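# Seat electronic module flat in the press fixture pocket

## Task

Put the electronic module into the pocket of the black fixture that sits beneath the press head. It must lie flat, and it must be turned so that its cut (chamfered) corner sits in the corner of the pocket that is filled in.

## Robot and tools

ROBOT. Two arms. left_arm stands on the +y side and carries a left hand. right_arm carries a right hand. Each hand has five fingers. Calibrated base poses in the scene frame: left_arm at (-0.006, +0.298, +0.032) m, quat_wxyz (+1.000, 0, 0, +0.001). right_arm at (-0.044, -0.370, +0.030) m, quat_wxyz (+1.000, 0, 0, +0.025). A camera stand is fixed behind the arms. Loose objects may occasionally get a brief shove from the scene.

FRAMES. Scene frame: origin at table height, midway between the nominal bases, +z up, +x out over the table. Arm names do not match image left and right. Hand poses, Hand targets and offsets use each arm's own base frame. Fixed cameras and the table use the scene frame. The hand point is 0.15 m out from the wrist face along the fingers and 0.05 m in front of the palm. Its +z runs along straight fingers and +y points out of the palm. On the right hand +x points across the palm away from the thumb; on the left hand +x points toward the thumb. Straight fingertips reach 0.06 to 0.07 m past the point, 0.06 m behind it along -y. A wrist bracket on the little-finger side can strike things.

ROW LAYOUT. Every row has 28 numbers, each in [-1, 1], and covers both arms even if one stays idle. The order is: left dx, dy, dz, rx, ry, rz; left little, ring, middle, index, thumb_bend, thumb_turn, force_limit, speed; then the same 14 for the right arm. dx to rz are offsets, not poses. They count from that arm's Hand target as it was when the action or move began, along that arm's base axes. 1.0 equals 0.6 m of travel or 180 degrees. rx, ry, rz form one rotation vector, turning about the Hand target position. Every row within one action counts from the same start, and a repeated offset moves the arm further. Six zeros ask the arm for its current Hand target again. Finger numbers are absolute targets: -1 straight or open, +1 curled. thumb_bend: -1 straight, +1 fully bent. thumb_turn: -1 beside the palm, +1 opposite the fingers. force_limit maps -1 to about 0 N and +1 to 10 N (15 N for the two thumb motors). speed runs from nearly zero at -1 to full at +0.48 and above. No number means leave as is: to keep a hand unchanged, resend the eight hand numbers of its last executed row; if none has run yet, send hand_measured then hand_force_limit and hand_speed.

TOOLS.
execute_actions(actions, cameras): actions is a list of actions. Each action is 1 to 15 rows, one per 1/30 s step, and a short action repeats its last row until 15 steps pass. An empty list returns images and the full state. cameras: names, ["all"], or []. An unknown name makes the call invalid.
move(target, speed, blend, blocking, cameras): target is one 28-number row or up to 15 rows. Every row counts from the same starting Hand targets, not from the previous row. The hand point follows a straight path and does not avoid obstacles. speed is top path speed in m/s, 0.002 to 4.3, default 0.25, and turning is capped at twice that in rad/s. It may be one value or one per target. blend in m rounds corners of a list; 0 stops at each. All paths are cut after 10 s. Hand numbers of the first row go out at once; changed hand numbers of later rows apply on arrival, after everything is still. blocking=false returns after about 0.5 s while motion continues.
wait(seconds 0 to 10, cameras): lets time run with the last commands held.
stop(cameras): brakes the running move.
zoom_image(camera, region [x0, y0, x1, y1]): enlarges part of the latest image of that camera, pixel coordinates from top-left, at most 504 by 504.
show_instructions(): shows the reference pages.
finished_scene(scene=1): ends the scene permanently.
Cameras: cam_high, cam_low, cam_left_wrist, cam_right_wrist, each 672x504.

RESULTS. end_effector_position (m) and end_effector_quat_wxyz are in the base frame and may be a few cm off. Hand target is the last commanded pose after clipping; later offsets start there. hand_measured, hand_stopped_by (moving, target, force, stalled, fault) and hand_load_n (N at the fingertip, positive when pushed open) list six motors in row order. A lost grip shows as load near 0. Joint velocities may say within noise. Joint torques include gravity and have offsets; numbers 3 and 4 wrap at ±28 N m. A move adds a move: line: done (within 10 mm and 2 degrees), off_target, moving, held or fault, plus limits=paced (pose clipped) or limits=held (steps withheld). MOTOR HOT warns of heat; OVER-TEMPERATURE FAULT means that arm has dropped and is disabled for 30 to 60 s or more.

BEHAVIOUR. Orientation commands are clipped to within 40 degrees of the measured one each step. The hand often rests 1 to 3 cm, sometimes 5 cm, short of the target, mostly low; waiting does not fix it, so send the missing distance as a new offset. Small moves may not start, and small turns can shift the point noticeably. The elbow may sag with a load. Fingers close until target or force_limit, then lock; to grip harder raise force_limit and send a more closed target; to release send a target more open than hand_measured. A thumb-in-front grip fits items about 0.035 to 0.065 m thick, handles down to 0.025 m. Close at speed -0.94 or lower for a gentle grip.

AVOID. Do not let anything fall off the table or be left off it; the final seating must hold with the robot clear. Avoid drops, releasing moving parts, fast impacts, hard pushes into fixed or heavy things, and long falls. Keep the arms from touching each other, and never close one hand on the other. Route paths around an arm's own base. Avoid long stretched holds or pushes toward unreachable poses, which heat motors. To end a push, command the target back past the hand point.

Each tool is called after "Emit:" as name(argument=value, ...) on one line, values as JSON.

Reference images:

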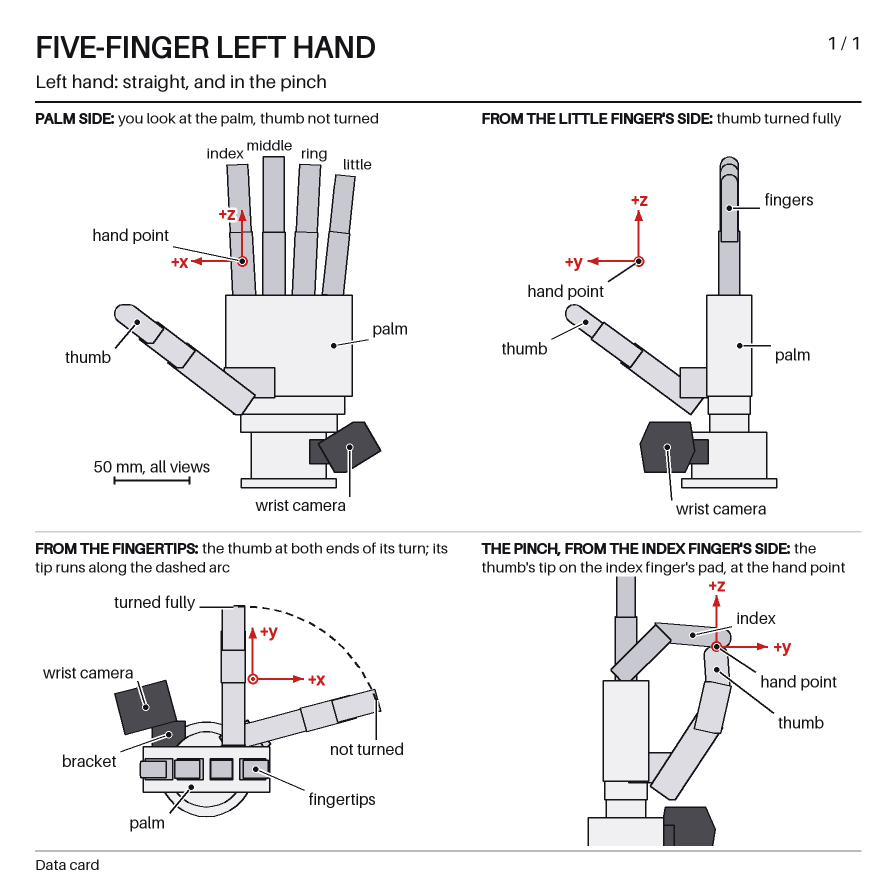

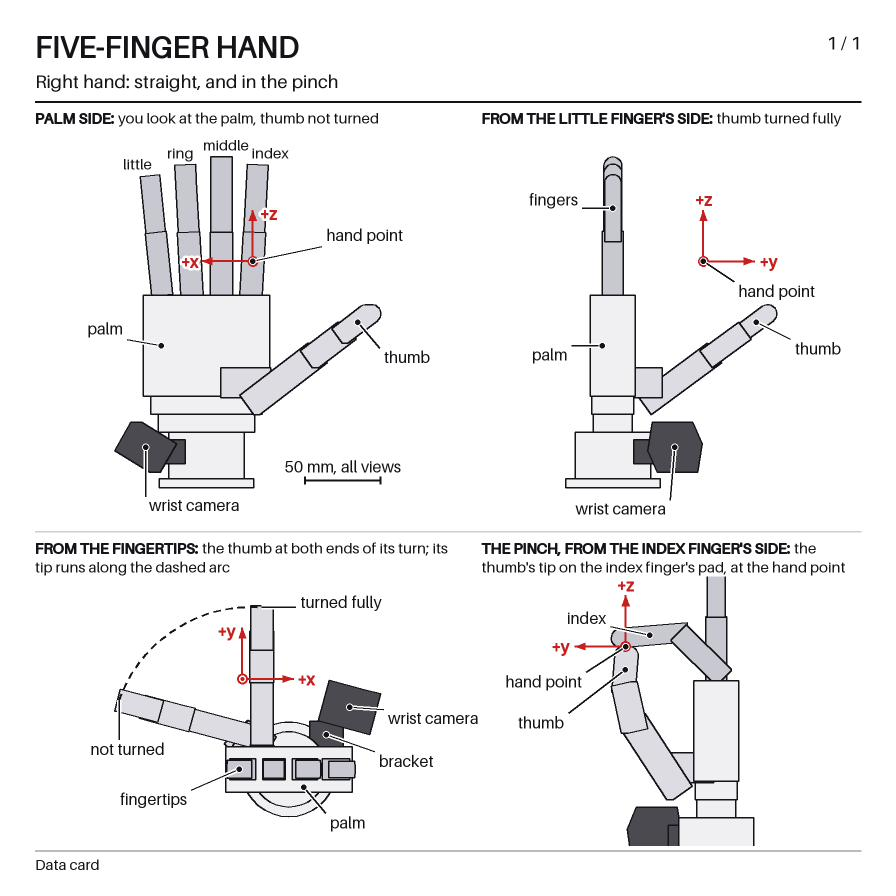

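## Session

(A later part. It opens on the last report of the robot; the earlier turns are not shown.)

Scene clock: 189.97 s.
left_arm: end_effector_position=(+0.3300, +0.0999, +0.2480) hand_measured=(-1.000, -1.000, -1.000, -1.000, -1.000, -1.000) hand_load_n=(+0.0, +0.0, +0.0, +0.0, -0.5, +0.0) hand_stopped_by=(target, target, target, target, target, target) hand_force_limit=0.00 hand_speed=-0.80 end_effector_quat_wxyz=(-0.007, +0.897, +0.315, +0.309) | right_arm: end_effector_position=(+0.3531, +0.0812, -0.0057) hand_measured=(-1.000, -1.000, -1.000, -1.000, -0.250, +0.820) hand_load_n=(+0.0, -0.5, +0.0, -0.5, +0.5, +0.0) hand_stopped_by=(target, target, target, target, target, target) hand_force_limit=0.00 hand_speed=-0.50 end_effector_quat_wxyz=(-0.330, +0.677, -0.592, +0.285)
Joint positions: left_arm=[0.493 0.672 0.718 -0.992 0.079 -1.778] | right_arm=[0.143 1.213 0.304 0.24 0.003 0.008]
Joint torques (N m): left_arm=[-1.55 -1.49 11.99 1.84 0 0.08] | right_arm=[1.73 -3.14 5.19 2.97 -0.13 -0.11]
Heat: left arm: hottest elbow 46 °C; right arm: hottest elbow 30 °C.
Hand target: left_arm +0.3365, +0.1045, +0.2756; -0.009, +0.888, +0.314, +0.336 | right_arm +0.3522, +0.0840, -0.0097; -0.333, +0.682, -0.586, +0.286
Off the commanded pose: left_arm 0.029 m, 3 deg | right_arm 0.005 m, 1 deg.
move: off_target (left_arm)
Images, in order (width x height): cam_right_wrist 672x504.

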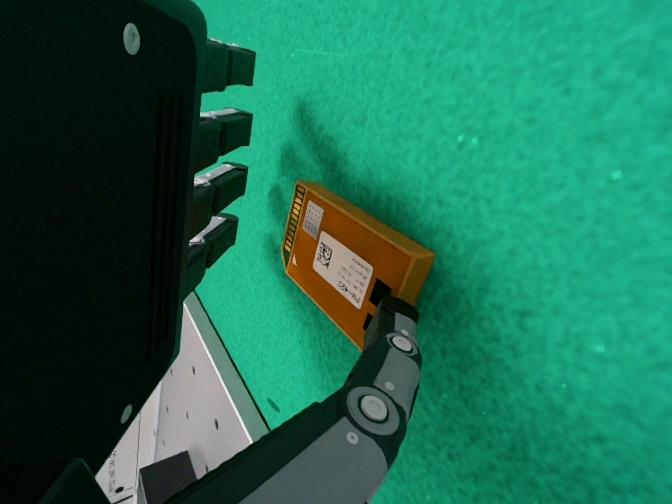

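Emit:
move(target=[[0,0,0,0,0,0,-1,-1,-1,-1,-1,-1,0,-0.8, -0.012,-0.004,0.0,0,0,0,-1,-1,-1,-1,-0.25,0.82,0,-0.5],[0,0,0,0,0,0,-1,-1,-1,-1,-1,-1,0,-0.8, -0.010,-0.004,-0.0085,0,0,0,-1,-1,-1,-1,-0.25,0.82,0,-0.5]], cameras=["cam_right_wrist"], speed=[0.05,0.05])

Emit:
zoom_image(camera="cam_right_wrist", region=[270, 150, 490, 350])

Scene clock: 192.43 s.
left_arm: end_effector_position=(+0.3300, +0.0999, +0.2480) hand_measured=(-1.000, -1.000, -1.000, -1.000, -1.000, -1.000) hand_load_n=(+0.0, +0.0, +0.0, +0.0, +0.0, +0.0) hand_stopped_by=(target, target, target, target, target, target) hand_force_limit=0.00 hand_speed=-0.80 end_effector_quat_wxyz=(-0.007, +0.897, +0.315, +0.309) | right_arm: end_effector_position=(+0.3492, +0.0810, -0.0095) hand_measured=(-1.000, -1.000, -1.000, -1.000, -0.250, +0.820) hand_load_n=(+0.0, +0.0, +0.0, +0.0, +0.0, +0.0) hand_stopped_by=(target, target, target, target, target, target) hand_force_limit=0.00 hand_speed=-0.50 end_effector_quat_wxyz=(-0.332, +0.676, -0.592, +0.286)
Joint positions: left_arm=[0.493 0.672 0.718 -0.992 0.079 -1.778] | right_arm=[0.143 1.217 0.287 0.267 0.002 0.009]
Joint torques (N m): left_arm=[-1.49 -1.49 11.99 1.84 0 0.08] | right_arm=[1.26 -3.19 4.86 2.8 -0.16 -0.12]
Heat: left arm: hottest elbow 46 °C; right arm: hottest elbow 30 °C.
Hand target: left_arm +0.3365, +0.1045, +0.2756; -0.009, +0.888, +0.314, +0.336 | right_arm +0.3462, +0.0816, -0.0148; -0.333, +0.682, -0.586, +0.286
Off the commanded pose: left_arm 0.029 m, 3 deg | right_arm 0.006 m, 1 deg.
move: off_target (left_arm)
Images, in order (width x height): cam_right_wrist 672x504.

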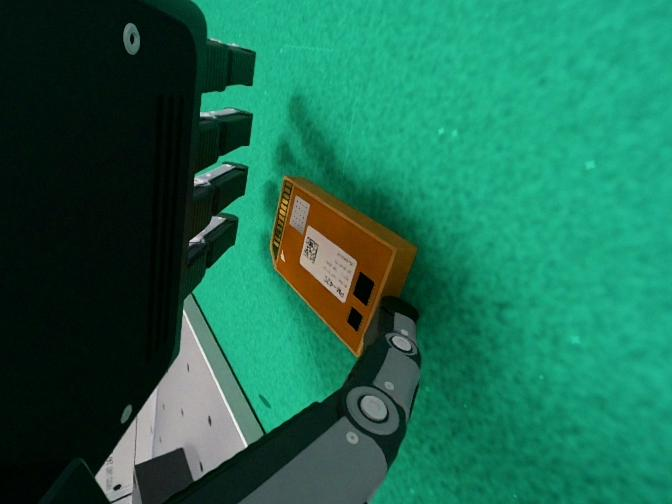

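Scaled by 2.291 from the camera's 672x504 image, which has a finer 960x720 frame.

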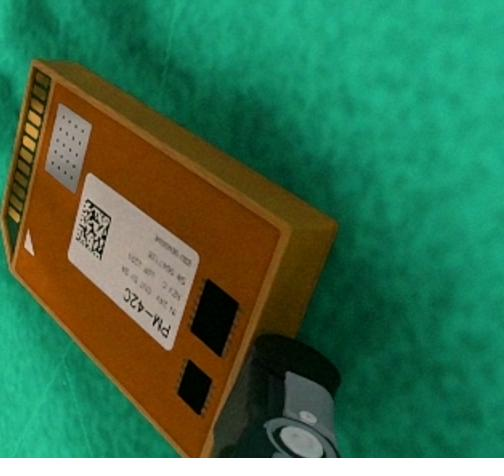

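Emit:
move(target=[[0,0,0,0,0,0,-1,-1,-1,-1,-1,-1,0,-0.8, 0.004,0.0,-0.004,0,0,0,-1,-1,-1,-0.9,-0.25,0.82,0,-0.5],[0,0,0,0,0,0,-1,-1,-1,-1,-1,-1,0,-0.8, 0.004,0.0,-0.004,0,0,0,-1,-1,-1,-0.3,-0.25,0.82,0,-0.88]], cameras=["cam_right_wrist","cam_low"], speed=[0.05,0.05])

Emit:
zoom_image(camera="cam_right_wrist", region=[200, 130, 470, 380])

Emit:
zoom_image(camera="cam_low", region=[180, 280, 240, 330])

Scene clock: 195.80 s.
left_arm: end_effector_position=(+0.3300, +0.0999, +0.2480) hand_measured=(-1.000, -1.000, -1.000, -1.000, -1.000, -1.000) hand_load_n=(+0.0, +0.0, +0.0, +0.0, +0.0, +0.0) hand_stopped_by=(target, target, target, target, target, target) hand_force_limit=0.00 hand_speed=-0.80 end_effector_quat_wxyz=(-0.007, +0.897, +0.315, +0.309) | right_arm: end_effector_position=(+0.3515, +0.0817, -0.0119) hand_measured=(-1.000, -1.000, -1.000, -0.724, -0.252, +0.820) hand_load_n=(+0.0, +0.0, +0.0, +6.5, +6.0, -0.5) hand_stopped_by=(target, target, target, force, target, target) hand_force_limit=0.00 hand_speed=-0.88 end_effector_quat_wxyz=(-0.334, +0.676, -0.591, +0.287)
Joint positions: left_arm=[0.493 0.672 0.718 -0.992 0.079 -1.778] | right_arm=[0.143 1.237 0.287 0.291 0 0.009]
Joint torques (N m): left_arm=[-1.55 -1.49 11.99 1.84 0 0.08] | right_arm=[1.08 -3.31 4.97 2.52 -0.15 -0.11]
Heat: left arm: hottest elbow 46 °C; right arm: hottest elbow 30 °C.
Hand target: left_arm +0.3365, +0.1045, +0.2756; -0.009, +0.888, +0.314, +0.336 | right_arm +0.3486, +0.0816, -0.0172; -0.333, +0.682, -0.586, +0.286
Off the commanded pose: left_arm 0.029 m, 3 deg | right_arm 0.006 m, 1 deg.
move: off_target (left_arm)
Images, in order (width x height): cam_low 672x504, cam_right_wrist 672x504.

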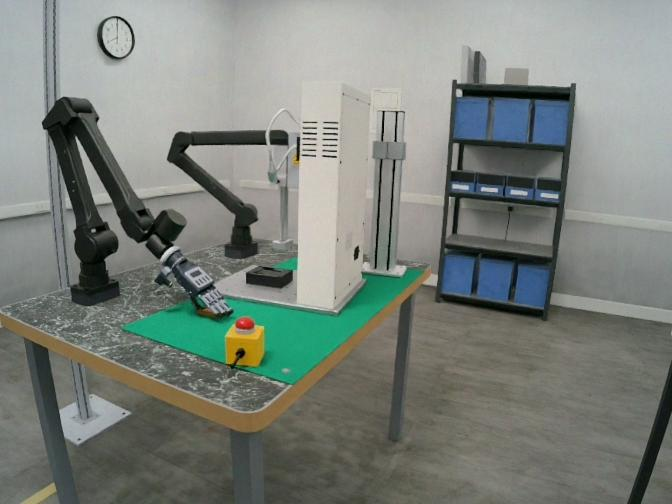

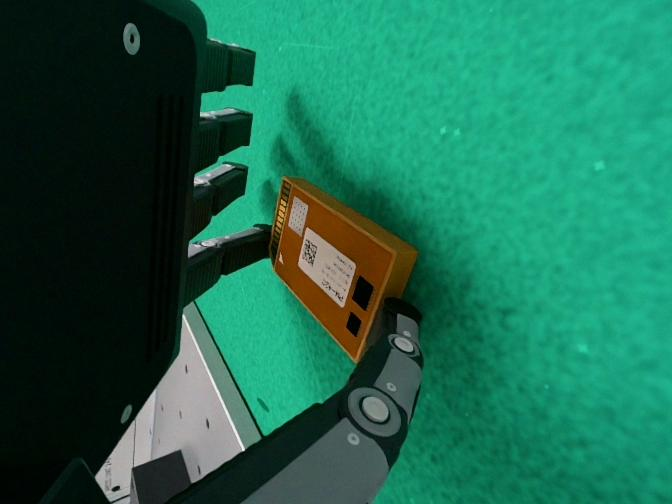

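Scaled by 1.867 from the camera's 672x504 image, which has a finer 960x720 frame.

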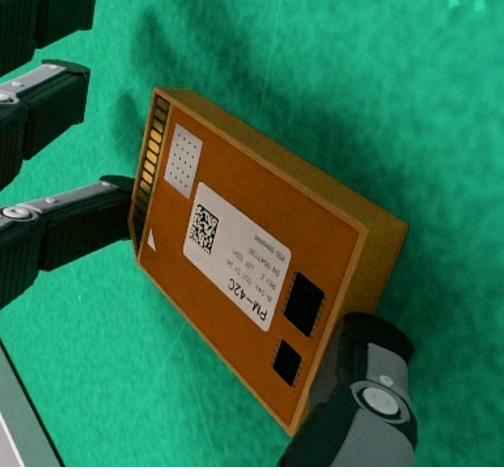

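Scaled by 8.400 from the camera's 672x504 image, which has a finer 960x720 frame.

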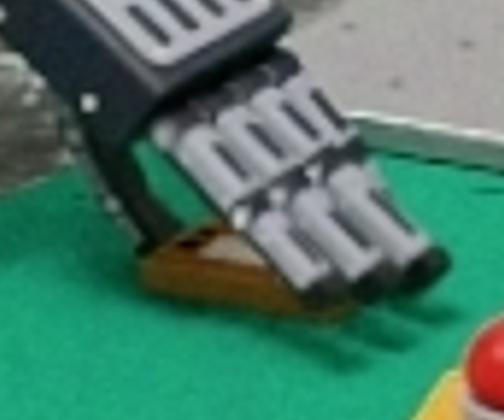

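Emit:
move(target=[[0,0,0,0,0,0,-1,-1,-1,-1,-1,-1,0,-0.8, 0.0,0.0,0.12,0,0,0,-1,-1,-1,-0.3,-0.25,0.82,0,-0.88]], cameras=["cam_right_wrist","cam_low"], speed=[0.05])

Emit:
zoom_image(camera="cam_right_wrist", region=[200, 130, 470, 380])

Emit:
zoom_image(camera="cam_low", region=[160, 250, 250, 330])

Scene clock: 198.43 s.
left_arm: end_effector_position=(+0.3300, +0.0999, +0.2480) hand_measured=(-1.000, -1.000, -1.000, -1.000, -1.000, -1.000) hand_load_n=(+0.0, +0.0, +0.0, +0.0, +0.0, +0.0) hand_stopped_by=(target, target, target, target, target, target) hand_force_limit=0.00 hand_speed=-0.80 end_effector_quat_wxyz=(-0.007, +0.897, +0.315, +0.309) | right_arm: end_effector_position=(+0.3220, +0.0774, +0.0222) hand_measured=(-1.000, -1.000, -1.000, -0.724, -0.250, +0.820) hand_load_n=(+0.0, +0.0, +0.0, +0.0, +0.0, +0.0) hand_stopped_by=(target, target, target, force, target, target) hand_force_limit=0.00 hand_speed=-0.88 end_effector_quat_wxyz=(-0.309, +0.687, -0.601, +0.266)
Joint positions: left_arm=[0.493 0.672 0.718 -0.992 0.079 -1.778] | right_arm=[0.143 0.993 0.318 -0.056 0 0.009]
Joint torques (N m): left_arm=[-1.55 -1.49 11.97 1.84 0 0.08] | right_arm=[1.26 -3.96 11.21 1.17 -0.11 -0.12]
Heat: left arm: hottest elbow 46 °C; right arm: hottest elbow 30 °C.
Hand target: left_arm +0.3365, +0.1045, +0.2756; -0.009, +0.888, +0.314, +0.336 | right_arm +0.3486, +0.0816, +0.0548; -0.333, +0.682, -0.586, +0.286
Off the commanded pose: left_arm 0.029 m, 3 deg | right_arm 0.042 m, 4 deg.
move: off_target (left_arm, right_arm)
Images, in order (width x height): cam_low 672x504, cam_right_wrist 672x504.

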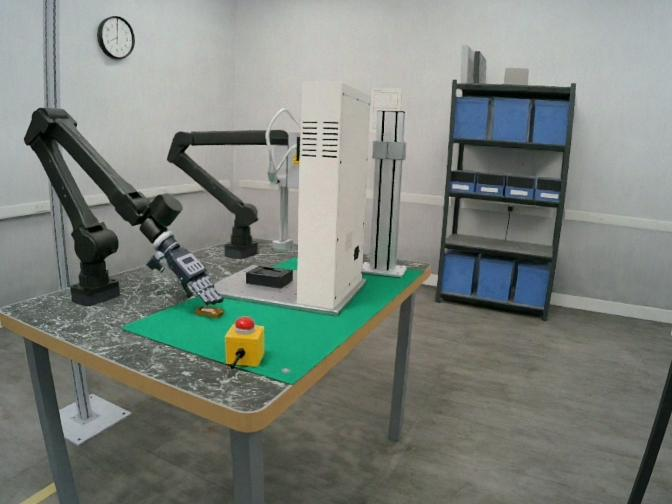

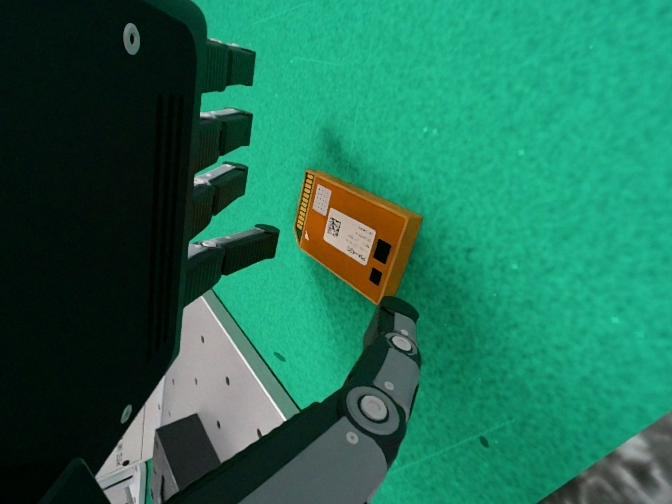

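Scaled by 1.867 from the camera's 672x504 image, which has a finer 960x720 frame.

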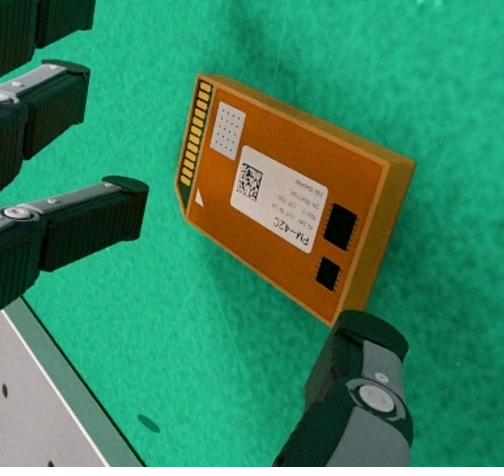

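Scaled by 5.600 from the camera's 672x504 image, which has a finer 960x720 frame.

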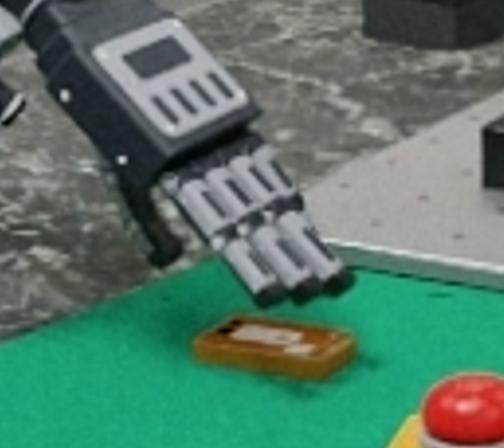

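Emit:
move(target=[[0,0,0,0,0,0,-1,-1,-1,-1,-1,-1,0,-0.8, -0.026,0.001,-0.04,0.0013,-0.0144,-0.0378,-1,-1,-1,-1,-0.25,0.82,0,0.0]], cameras=["cam_right_wrist"], speed=[0.1])

Emit:
zoom_image(camera="cam_right_wrist", region=[250, 130, 490, 370])

Scene clock: 202.60 s.
left_arm: end_effector_position=(+0.3300, +0.0999, +0.2480) hand_measured=(-1.000, -1.000, -1.000, -1.000, -1.000, -1.000) hand_load_n=(+0.0, +0.0, +0.0, +0.5, -0.5, +0.0) hand_stopped_by=(target, target, target, target, target, target) hand_force_limit=0.00 hand_speed=-0.80 end_effector_quat_wxyz=(-0.007, +0.897, +0.315, +0.309) | right_arm: end_effector_position=(+0.3320, +0.0767, +0.0268) hand_measured=(-1.000, -1.000, -1.000, -1.000, -0.250, +0.820) hand_load_n=(+0.0, +0.0, +0.0, +0.0, +0.0, +0.0) hand_stopped_by=(target, target, target, target, target, target) hand_force_limit=0.00 hand_speed=0.00 end_effector_quat_wxyz=(-0.317, +0.642, -0.624, +0.313)
Joint positions: left_arm=[0.493 0.672 0.718 -0.992 0.079 -1.778] | right_arm=[0.204 0.98 0.281 0.044 0.146 0.104]
Joint torques (N m): left_arm=[-1.55 -1.49 11.99 1.84 0 0.08] | right_arm=[2.61 -3.43 6.3 2.8 0.25 0.09]
Heat: left arm: hottest elbow 46 °C; right arm: hottest elbow 30 °C.
Hand target: left_arm +0.3365, +0.1045, +0.2756; -0.009, +0.888, +0.314, +0.336 | right_arm +0.3330, +0.0822, +0.0308; -0.330, +0.638, -0.618, +0.319
Off the commanded pose: left_arm 0.029 m, 3 deg | right_arm 0.007 m, 2 deg.
move: off_target (left_arm)
Images, in order (width x height): cam_right_wrist 672x504.

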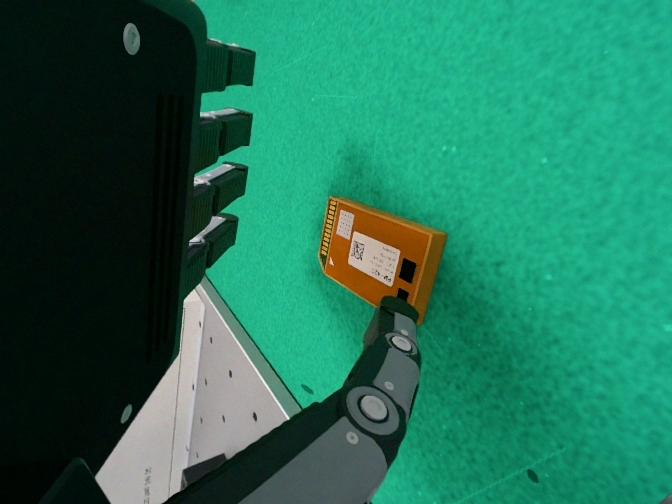

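Scaled by 2.100 from the camera's 672x504 image, which has a finer 960x720 frame.

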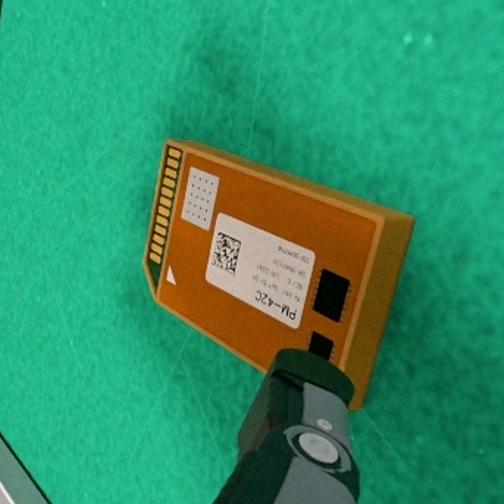

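Emit:
execute_actions(actions=[])

Scene clock: 203.50 s.
left_arm: end_effector_position=(+0.3300, +0.0999, +0.2480) hand_measured=(-1.000, -1.000, -1.000, -1.000, -1.000, -1.000) hand_load_n=(+0.0, +0.0, +0.0, +0.0, +0.0, +0.0) hand_stopped_by=(target, target, target, target, target, target) hand_force_limit=0.00 hand_speed=-0.80 end_effector_quat_wxyz=(-0.007, +0.897, +0.315, +0.309) | right_arm: end_effector_position=(+0.3320, +0.0767, +0.0268) hand_measured=(-1.000, -1.000, -1.000, -1.000, -0.250, +0.820) hand_load_n=(+0.0, +0.0, +0.0, +0.0, +0.0, +0.0) hand_stopped_by=(target, target, target, target, target, target) hand_force_limit=0.00 hand_speed=0.00 end_effector_quat_wxyz=(-0.317, +0.642, -0.624, +0.313)
Joint positions: left_arm=[0.493 0.672 0.718 -0.992 0.079 -1.778] | right_arm=[0.204 0.98 0.281 0.044 0.146 0.104]
Joint velocities: within noise
Joint torques (N m): left_arm=[-1.49 -1.49 11.99 1.85 0 0.08] | right_arm=[2.55 -3.25 6.32 2.82 0.26 0.1]
Heat: left arm: hottest elbow 46 °C; right arm: hottest elbow 31 °C.
Hand target: left_arm +0.3365, +0.1045, +0.2756; -0.009, +0.888, +0.314, +0.336 | right_arm +0.3330, +0.0822, +0.0308; -0.330, +0.638, -0.618, +0.319
Off the commanded pose: left_arm 0.029 m, 3 deg | right_arm 0.007 m, 2 deg.

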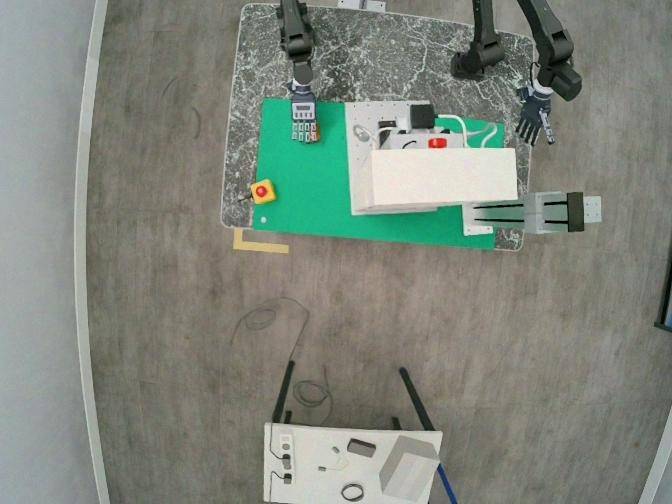

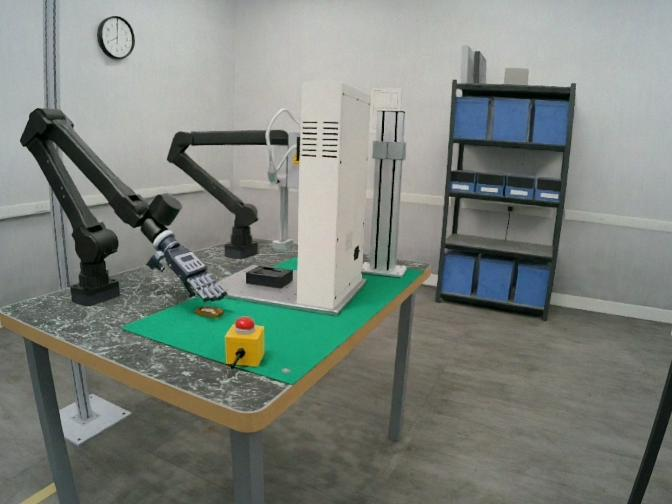

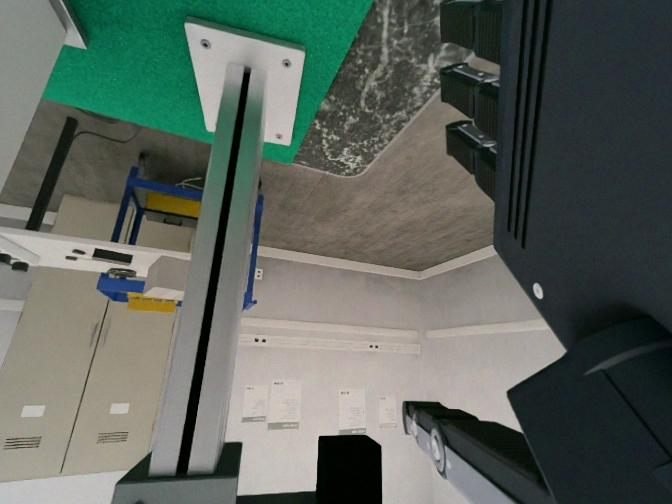

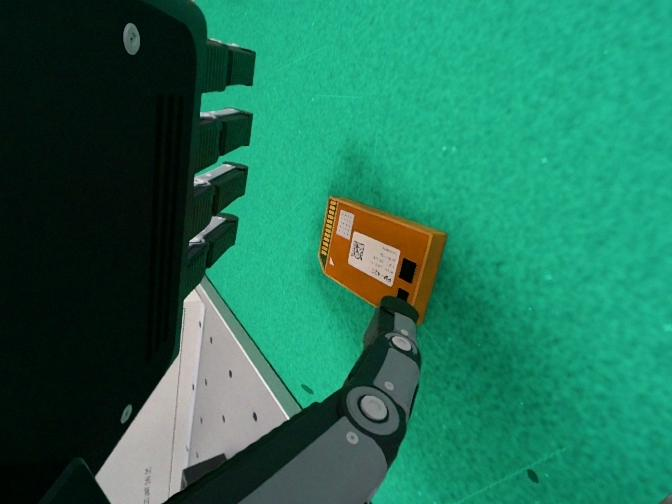

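Emit:
move(target=[[0,0,0,0,0,0,-1,-1,-1,-1,-1,-1,0,-0.8, 0.003,0.005,-0.05,0,0,0.005,-1,-1,-1,-1,-0.25,0.82,0,0]], speed=0.06, cameras=["cam_right_wrist","cam_low"])

Scene clock: 206.90 s.
left_arm: end_effector_position=(+0.3300, +0.0999, +0.2480) hand_measured=(-1.000, -1.000, -1.000, -1.000, -1.000, -1.000) hand_load_n=(+0.0, +0.0, +0.0, +0.0, +0.0, +0.0) hand_stopped_by=(target, target, target, target, target, target) hand_force_limit=0.00 hand_speed=-0.80 end_effector_quat_wxyz=(-0.007, +0.897, +0.315, +0.309) | right_arm: end_effector_position=(+0.3369, +0.0794, +0.0041) hand_measured=(-1.000, -1.000, -1.000, -1.000, -0.250, +0.820) hand_load_n=(+0.0, +0.0, +0.0, +0.0, +0.0, +0.0) hand_stopped_by=(target, target, target, target, target, target) hand_force_limit=0.00 hand_speed=0.00 end_effector_quat_wxyz=(-0.328, +0.638, -0.620, +0.318)
Joint positions: left_arm=[0.493 0.672 0.718 -0.992 0.079 -1.778] | right_arm=[0.207 1.098 0.241 0.227 0.143 0.104]
Joint torques (N m): left_arm=[-1.55 -1.49 11.99 1.85 0 0.08] | right_arm=[2.61 -2.08 5.55 2.85 -0.09 0.02]
Heat: left arm: hottest elbow 46 °C; right arm: hottest elbow 31 °C.
Hand target: left_arm +0.3365, +0.1045, +0.2756; -0.009, +0.888, +0.314, +0.336 | right_arm +0.3348, +0.0852, +0.0008; -0.333, +0.643, -0.613, +0.317
Off the commanded pose: left_arm 0.029 m, 3 deg | right_arm 0.007 m, 1 deg.
move: off_target (left_arm)
Images, in order (width x height): cam_low 672x504, cam_right_wrist 672x504.

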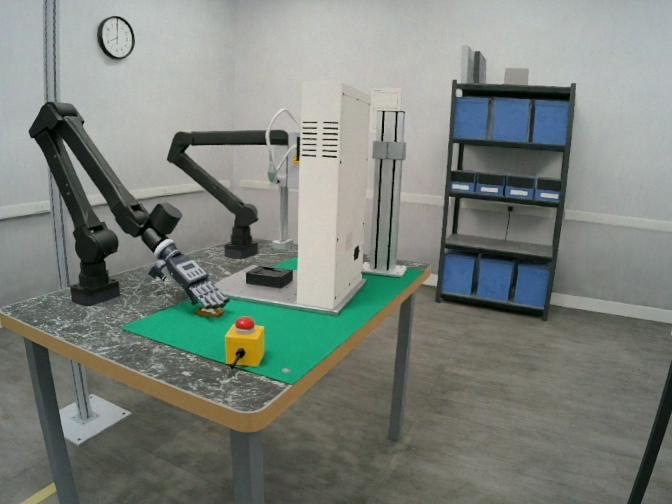

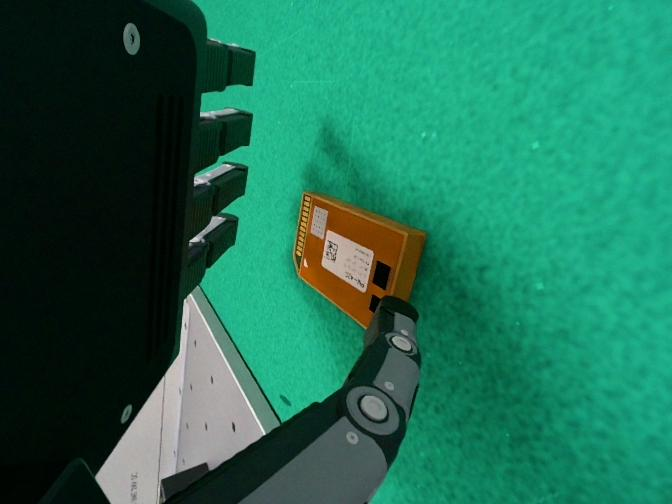

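Emit:
zoom_image(camera="cam_right_wrist", region=[250, 160, 470, 360])

Emit:
zoom_image(camera="cam_low", region=[150, 250, 250, 340])

Scaled by 2.291 from the camera's 672x504 image, which has a finer 960x720 frame.

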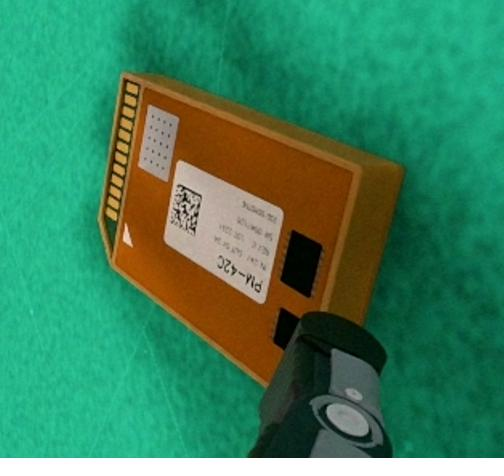

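Scaled by 5.040 from the camera's 672x504 image, which has a finer 960x720 frame.

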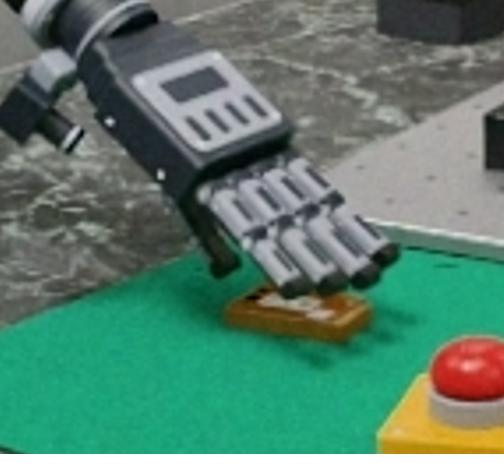

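Emit:
move(target=[[0,0,0,0,0,0,-1,-1,-1,-1,-1,-1,0,-0.8, -0.002,0.001,-0.028,0,0,0,-1,-1,-1,-1,-0.25,0.82,0,0]], speed=0.04, cameras=["cam_right_wrist","cam_low"])

Emit:
zoom_image(camera="cam_low", region=[150, 250, 250, 340])

Emit:
zoom_image(camera="cam_right_wrist", region=[250, 160, 470, 360])

Scene clock: 209.30 s.
left_arm: end_effector_position=(+0.3300, +0.0999, +0.2480) hand_measured=(-1.000, -1.000, -1.000, -1.000, -1.000, -1.000) hand_load_n=(+0.0, +0.0, +0.0, +0.0, +0.0, +0.0) hand_stopped_by=(target, target, target, target, target, target) hand_force_limit=0.00 hand_speed=-0.80 end_effector_quat_wxyz=(-0.007, +0.897, +0.315, +0.309) | right_arm: end_effector_position=(+0.3358, +0.0802, -0.0131) hand_measured=(-1.000, -1.000, -1.000, -1.000, -0.250, +0.820) hand_load_n=(+0.0, +0.0, +0.0, +0.0, +0.0, +0.0) hand_stopped_by=(target, target, target, target, target, target) hand_force_limit=0.00 hand_speed=0.00 end_effector_quat_wxyz=(-0.328, +0.639, -0.619, +0.317)
Joint positions: left_arm=[0.493 0.672 0.718 -0.992 0.079 -1.778] | right_arm=[0.21 1.184 0.218 0.336 0.143 0.104]
Joint torques (N m): left_arm=[-1.49 -1.49 11.99 1.85 0 0.08] | right_arm=[2.67 -2.43 4.88 2.81 0.07 0.05]
Heat: left arm: hottest elbow 47 °C; right arm: hottest elbow 30 °C.
Hand target: left_arm +0.3365, +0.1045, +0.2756; -0.009, +0.888, +0.314, +0.336 | right_arm +0.3336, +0.0858, -0.0160; -0.333, +0.643, -0.613, +0.317
Off the commanded pose: left_arm 0.029 m, 3 deg | right_arm 0.007 m, 1 deg.
move: off_target (left_arm)
Images, in order (width x height): cam_low 672x504, cam_right_wrist 672x504.

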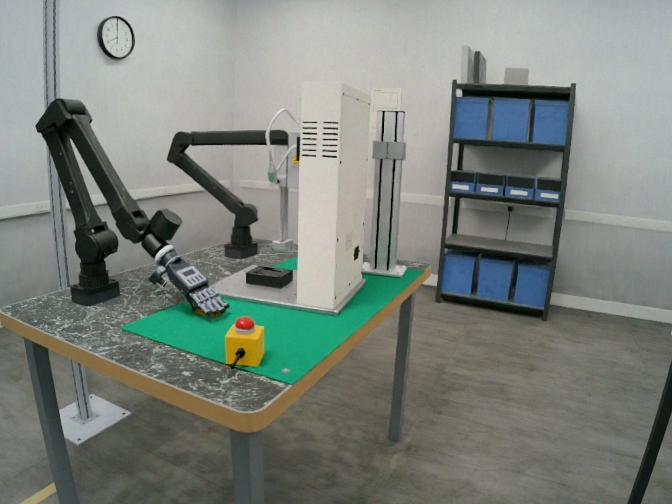

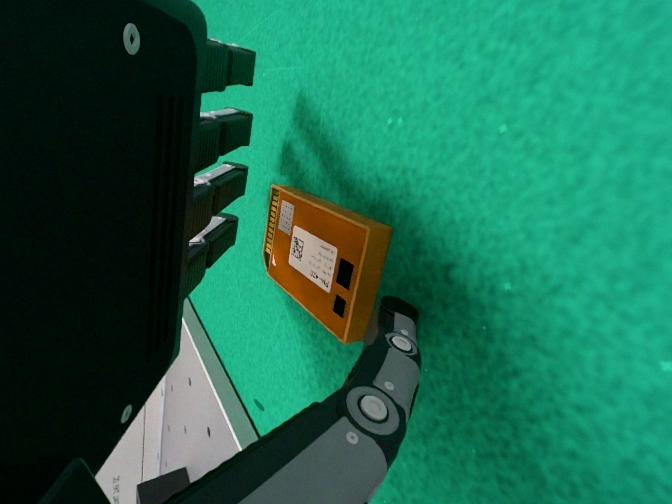

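Scaled by 5.040 from the camera's 672x504 image, which has a finer 960x720 frame.

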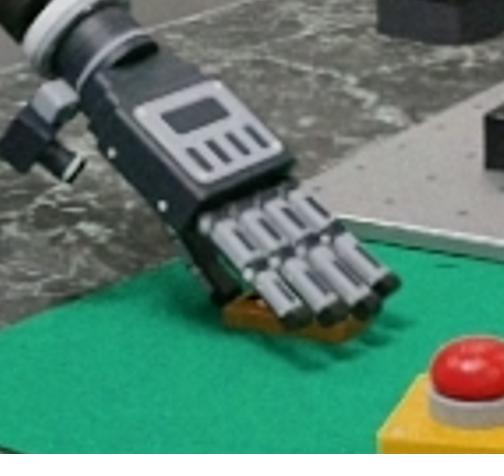

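Scaled by 2.291 from the camera's 672x504 image, which has a finer 960x720 frame.

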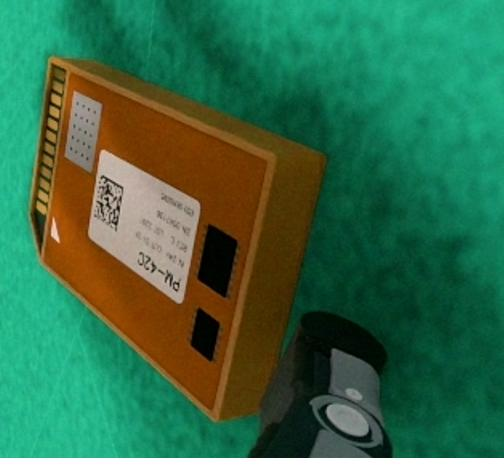

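Emit:
move(target=[[0,0,0,0,0,0,-1,-1,-1,-1,-1,-1,0,-0.8, 0.002,0.001,-0.001,0,0.015,0.008,-1,-1,-1,-1,-0.25,0.82,0,0]], speed=0.04, cameras=["cam_right_wrist"])

Emit:
zoom_image(camera="cam_right_wrist", region=[250, 160, 470, 360])

Scene clock: 212.70 s.
left_arm: end_effector_position=(+0.3300, +0.0999, +0.2480) hand_measured=(-1.000, -1.000, -1.000, -1.000, -1.000, -1.000) hand_load_n=(+0.0, +0.0, +0.0, +0.0, +0.0, +0.0) hand_stopped_by=(target, target, target, target, target, target) hand_force_limit=0.00 hand_speed=-0.80 end_effector_quat_wxyz=(-0.007, +0.897, +0.315, +0.309) | right_arm: end_effector_position=(+0.3322, +0.0842, -0.0154) hand_measured=(-1.000, -1.000, -1.000, -1.000, -0.250, +0.820) hand_load_n=(+0.0, +0.0, +0.0, +0.0, -3.0, -1.0) hand_stopped_by=(target, target, target, target, target, target) hand_force_limit=0.00 hand_speed=0.00 end_effector_quat_wxyz=(-0.328, +0.648, -0.616, +0.304)
Joint positions: left_arm=[0.493 0.672 0.718 -0.992 0.079 -1.778] | right_arm=[0.21 1.184 0.223 0.313 0.118 0.101]
Joint torques (N m): left_arm=[-1.49 -1.49 11.97 1.84 0 0.08] | right_arm=[1.08 -2.32 6.98 0.53 -0.35 -0.12]
Heat: left arm: hottest elbow 47 °C; right arm: hottest elbow 30 °C.
Hand target: left_arm +0.3365, +0.1045, +0.2756; -0.009, +0.888, +0.314, +0.336 | right_arm +0.3348, +0.0864, -0.0166; -0.322, +0.658, -0.612, +0.297
Off the commanded pose: left_arm 0.029 m, 3 deg | right_arm 0.004 m, 2 deg.
move: off_target (left_arm)
Images, in order (width x height): cam_right_wrist 672x504.

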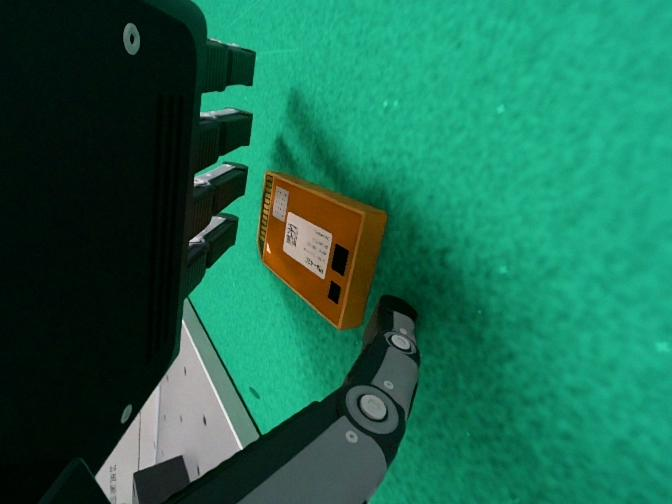

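Scaled by 2.291 from the camera's 672x504 image, which has a finer 960x720 frame.

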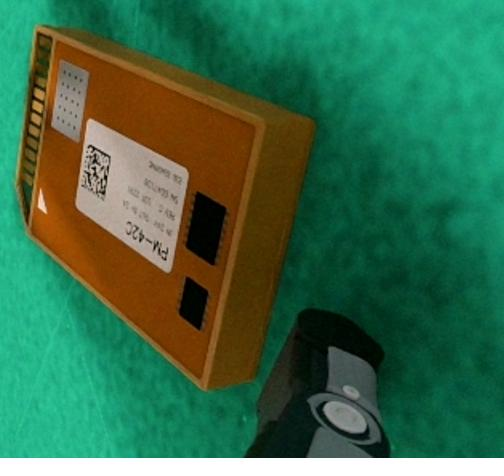

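Emit:
move(target=[[0,0,0,0,0,0,-1,-1,-1,-1,-1,-1,0,-0.8, 0.013,-0.004,0.006,0,0,0,-1,-1,-1,-1,-0.25,0.82,0,0]], speed=0.04, cameras=["cam_right_wrist"])

Emit:
zoom_image(camera="cam_right_wrist", region=[250, 160, 470, 360])

Scene clock: 213.97 s.
left_arm: end_effector_position=(+0.3300, +0.0999, +0.2480) hand_measured=(-1.000, -1.000, -1.000, -1.000, -1.000, -1.000) hand_load_n=(+0.0, +0.0, +0.0, +0.0, +0.0, +0.0) hand_stopped_by=(target, target, target, target, target, target) hand_force_limit=0.00 hand_speed=-0.80 end_effector_quat_wxyz=(-0.007, +0.897, +0.315, +0.309) | right_arm: end_effector_position=(+0.3329, +0.0841, -0.0151) hand_measured=(-1.000, -1.000, -1.000, -1.000, -0.250, +0.820) hand_load_n=(+0.0, +0.0, +0.0, +0.0, -1.5, -0.5) hand_stopped_by=(target, target, target, target, target, target) hand_force_limit=0.00 hand_speed=0.00 end_effector_quat_wxyz=(-0.327, +0.652, -0.616, +0.299)
Joint positions: left_arm=[0.493 0.672 0.718 -0.992 0.079 -1.778] | right_arm=[0.201 1.184 0.232 0.294 0.102 0.093]
Joint torques (N m): left_arm=[-1.55 -1.49 11.99 1.85 0 0.08] | right_arm=[0.73 -1.79 7.84 0.81 -0.18 -0.16]
Heat: left arm: hottest elbow 47 °C; right arm: hottest elbow 30 °C.
Hand target: left_arm +0.3365, +0.1045, +0.2756; -0.009, +0.888, +0.314, +0.336 | right_arm +0.3426, +0.0840, -0.0130; -0.322, +0.658, -0.612, +0.297
Off the commanded pose: left_arm 0.029 m, 3 deg | right_arm 0.010 m, 1 deg.
move: off_target (left_arm)
Images, in order (width x height): cam_right_wrist 672x504.

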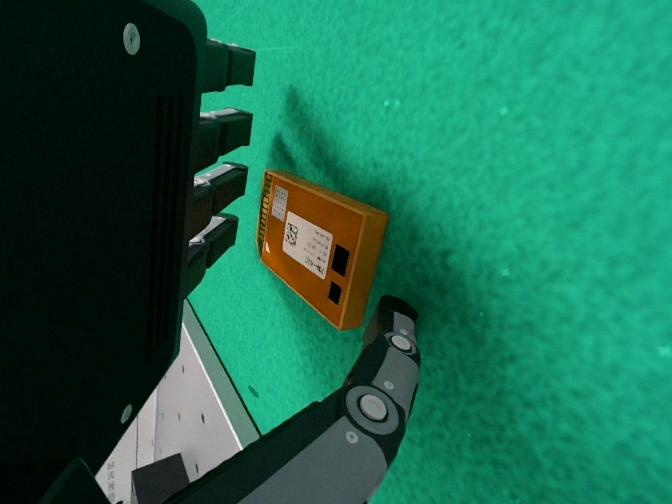

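Scaled by 2.291 from the camera's 672x504 image, which has a finer 960x720 frame.

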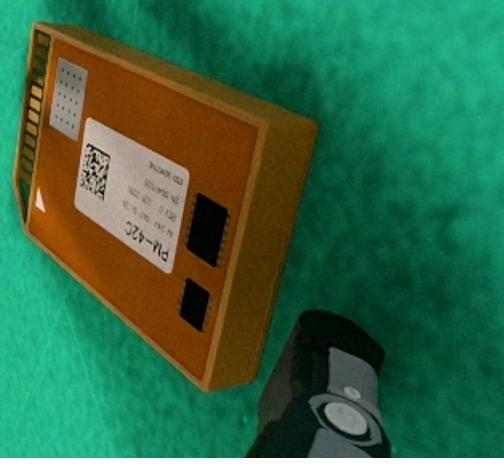

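Emit:
move(target=[[0,0,0,0,0,0,-1,-1,-1,-1,-1,-1,0,-0.8, 0.010,-0.003,0.007,0,-0.003,0,-1,-1,-1,-1,-0.25,0.82,0,0]], speed=0.04, cameras=["cam_right_wrist"])

Emit:
zoom_image(camera="cam_right_wrist", region=[250, 160, 470, 360])

Scene clock: 215.27 s.
left_arm: end_effector_position=(+0.3300, +0.0999, +0.2480) hand_measured=(-1.000, -1.000, -1.000, -1.000, -1.000, -1.000) hand_load_n=(+0.0, +0.0, -0.5, +0.0, +0.0, +0.5) hand_stopped_by=(target, target, target, target, target, target) hand_force_limit=0.00 hand_speed=-0.80 end_effector_quat_wxyz=(-0.007, +0.897, +0.315, +0.309) | right_arm: end_effector_position=(+0.3336, +0.0845, -0.0145) hand_measured=(-1.000, -1.000, -1.000, -1.000, -0.250, +0.820) hand_load_n=(+0.0, -0.5, -0.5, +0.0, -1.0, -0.5) hand_stopped_by=(target, target, target, target, target, target) hand_force_limit=0.00 hand_speed=0.00 end_effector_quat_wxyz=(-0.327, +0.656, -0.612, +0.297)
Joint positions: left_arm=[0.493 0.672 0.718 -0.992 0.079 -1.778] | right_arm=[0.198 1.184 0.236 0.288 0.092 0.084]
Joint torques (N m): left_arm=[-1.55 -1.49 11.97 1.84 0 0.08] | right_arm=[0.79 -2.02 8.38 0.9 -0.14 -0.12]
Heat: left arm: hottest elbow 47 °C; right arm: hottest elbow 31 °C.
Hand target: left_arm +0.3365, +0.1045, +0.2756; -0.009, +0.888, +0.314, +0.336 | right_arm +0.3486, +0.0822, -0.0088; -0.325, +0.657, -0.611, +0.300
Off the commanded pose: left_arm 0.029 m, 3 deg | right_arm 0.016 m, 0 deg.
move: off_target (left_arm, right_arm)
Images, in order (width x height): cam_right_wrist 672x504.

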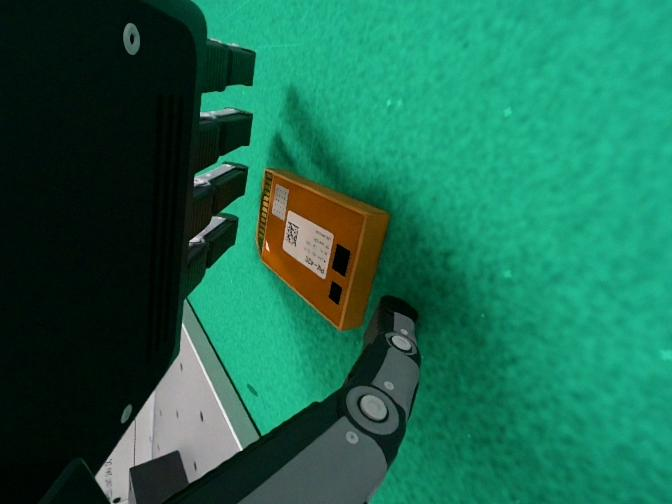

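Scaled by 2.291 from the camera's 672x504 image, which has a finer 960x720 frame.

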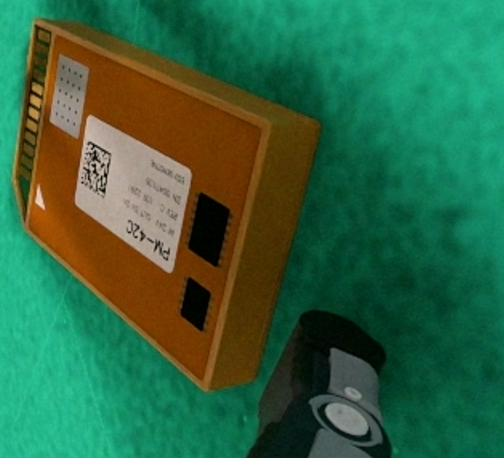

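Emit:
move(target=[[0,0,0,0,0,0,-1,-1,-1,-1,-1,-1,0,-0.8, -0.021,0.009,0.09,0,0,0,-1,-1,-1,-1,-0.25,0.82,0,0],[0,0,0,0,0,0,-1,-1,-1,-1,-1,-1,0,-0.8, -0.025,0.009,0.0,0,0,0,-1,-1,-1,-1,-0.25,0.82,0,0],[0,0,0,0,0,0,-1,-1,-1,-1,-1,-1,0,-0.8, -0.0143,0.009,-0.012,0,0,0,-1,-1,-1,-1,-0.25,0.82,0,0]], speed=[0.12,0.06,0.03], blend=[0,0.004,0], cameras=["cam_right_wrist"])

Emit:
zoom_image(camera="cam_right_wrist", region=[250, 160, 470, 360])

Scene clock: 219.37 s.
left_arm: end_effector_position=(+0.3300, +0.0999, +0.2480) hand_measured=(-1.000, -1.000, -1.000, -1.000, -1.000, -1.000) hand_load_n=(+0.0, +0.0, +0.0, +0.0, +0.0, +0.0) hand_stopped_by=(target, target, target, target, target, target) hand_force_limit=0.00 hand_speed=-0.80 end_effector_quat_wxyz=(-0.007, +0.897, +0.315, +0.309) | right_arm: end_effector_position=(+0.3397, +0.0836, -0.0140) hand_measured=(-1.000, -1.000, -1.000, -1.000, -0.250, +0.820) hand_load_n=(+0.0, +0.0, +0.0, +0.0, +0.5, +0.0) hand_stopped_by=(target, target, target, target, target, target) hand_force_limit=0.00 hand_speed=0.00 end_effector_quat_wxyz=(-0.321, +0.655, -0.615, +0.299)
Joint positions: left_arm=[0.493 0.672 0.718 -0.992 0.079 -1.778] | right_arm=[0.198 1.201 0.256 0.277 0.103 0.084]
Joint torques (N m): left_arm=[-1.55 -1.49 12 1.84 0 0.08] | right_arm=[2.2 -2.73 5.34 2.76 0.06 0.06]
Heat: left arm: hottest elbow 47 °C; right arm: hottest elbow 31 °C.
Hand target: left_arm +0.3365, +0.1045, +0.2756; -0.009, +0.888, +0.314, +0.336 | right_arm +0.3400, +0.0876, -0.0160; -0.325, +0.657, -0.611, +0.300
Off the commanded pose: left_arm 0.029 m, 3 deg | right_arm 0.005 m, 1 deg.
move: off_target (left_arm)
Images, in order (width x height): cam_right_wrist 672x504.

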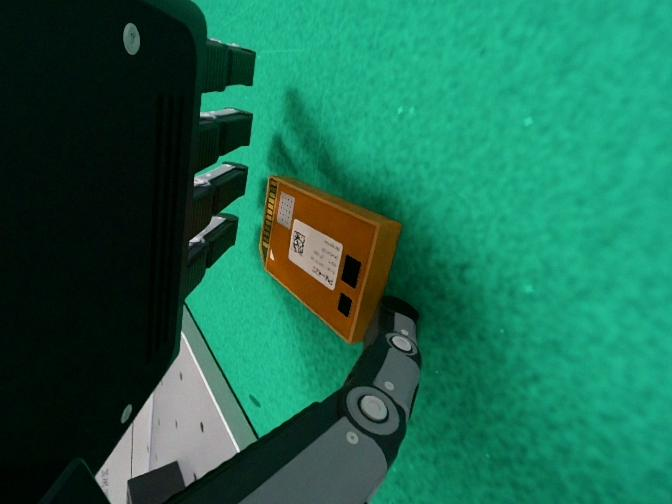

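Scaled by 2.291 from the camera's 672x504 image, which has a finer 960x720 frame.

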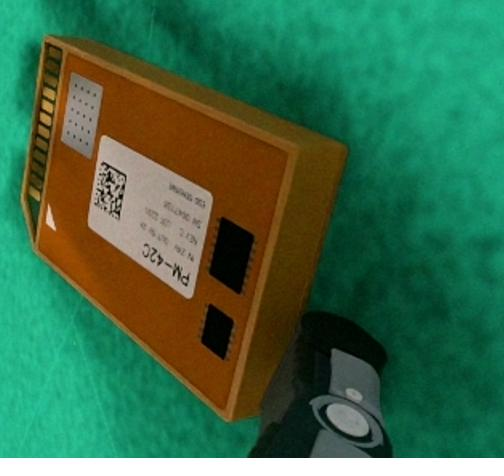

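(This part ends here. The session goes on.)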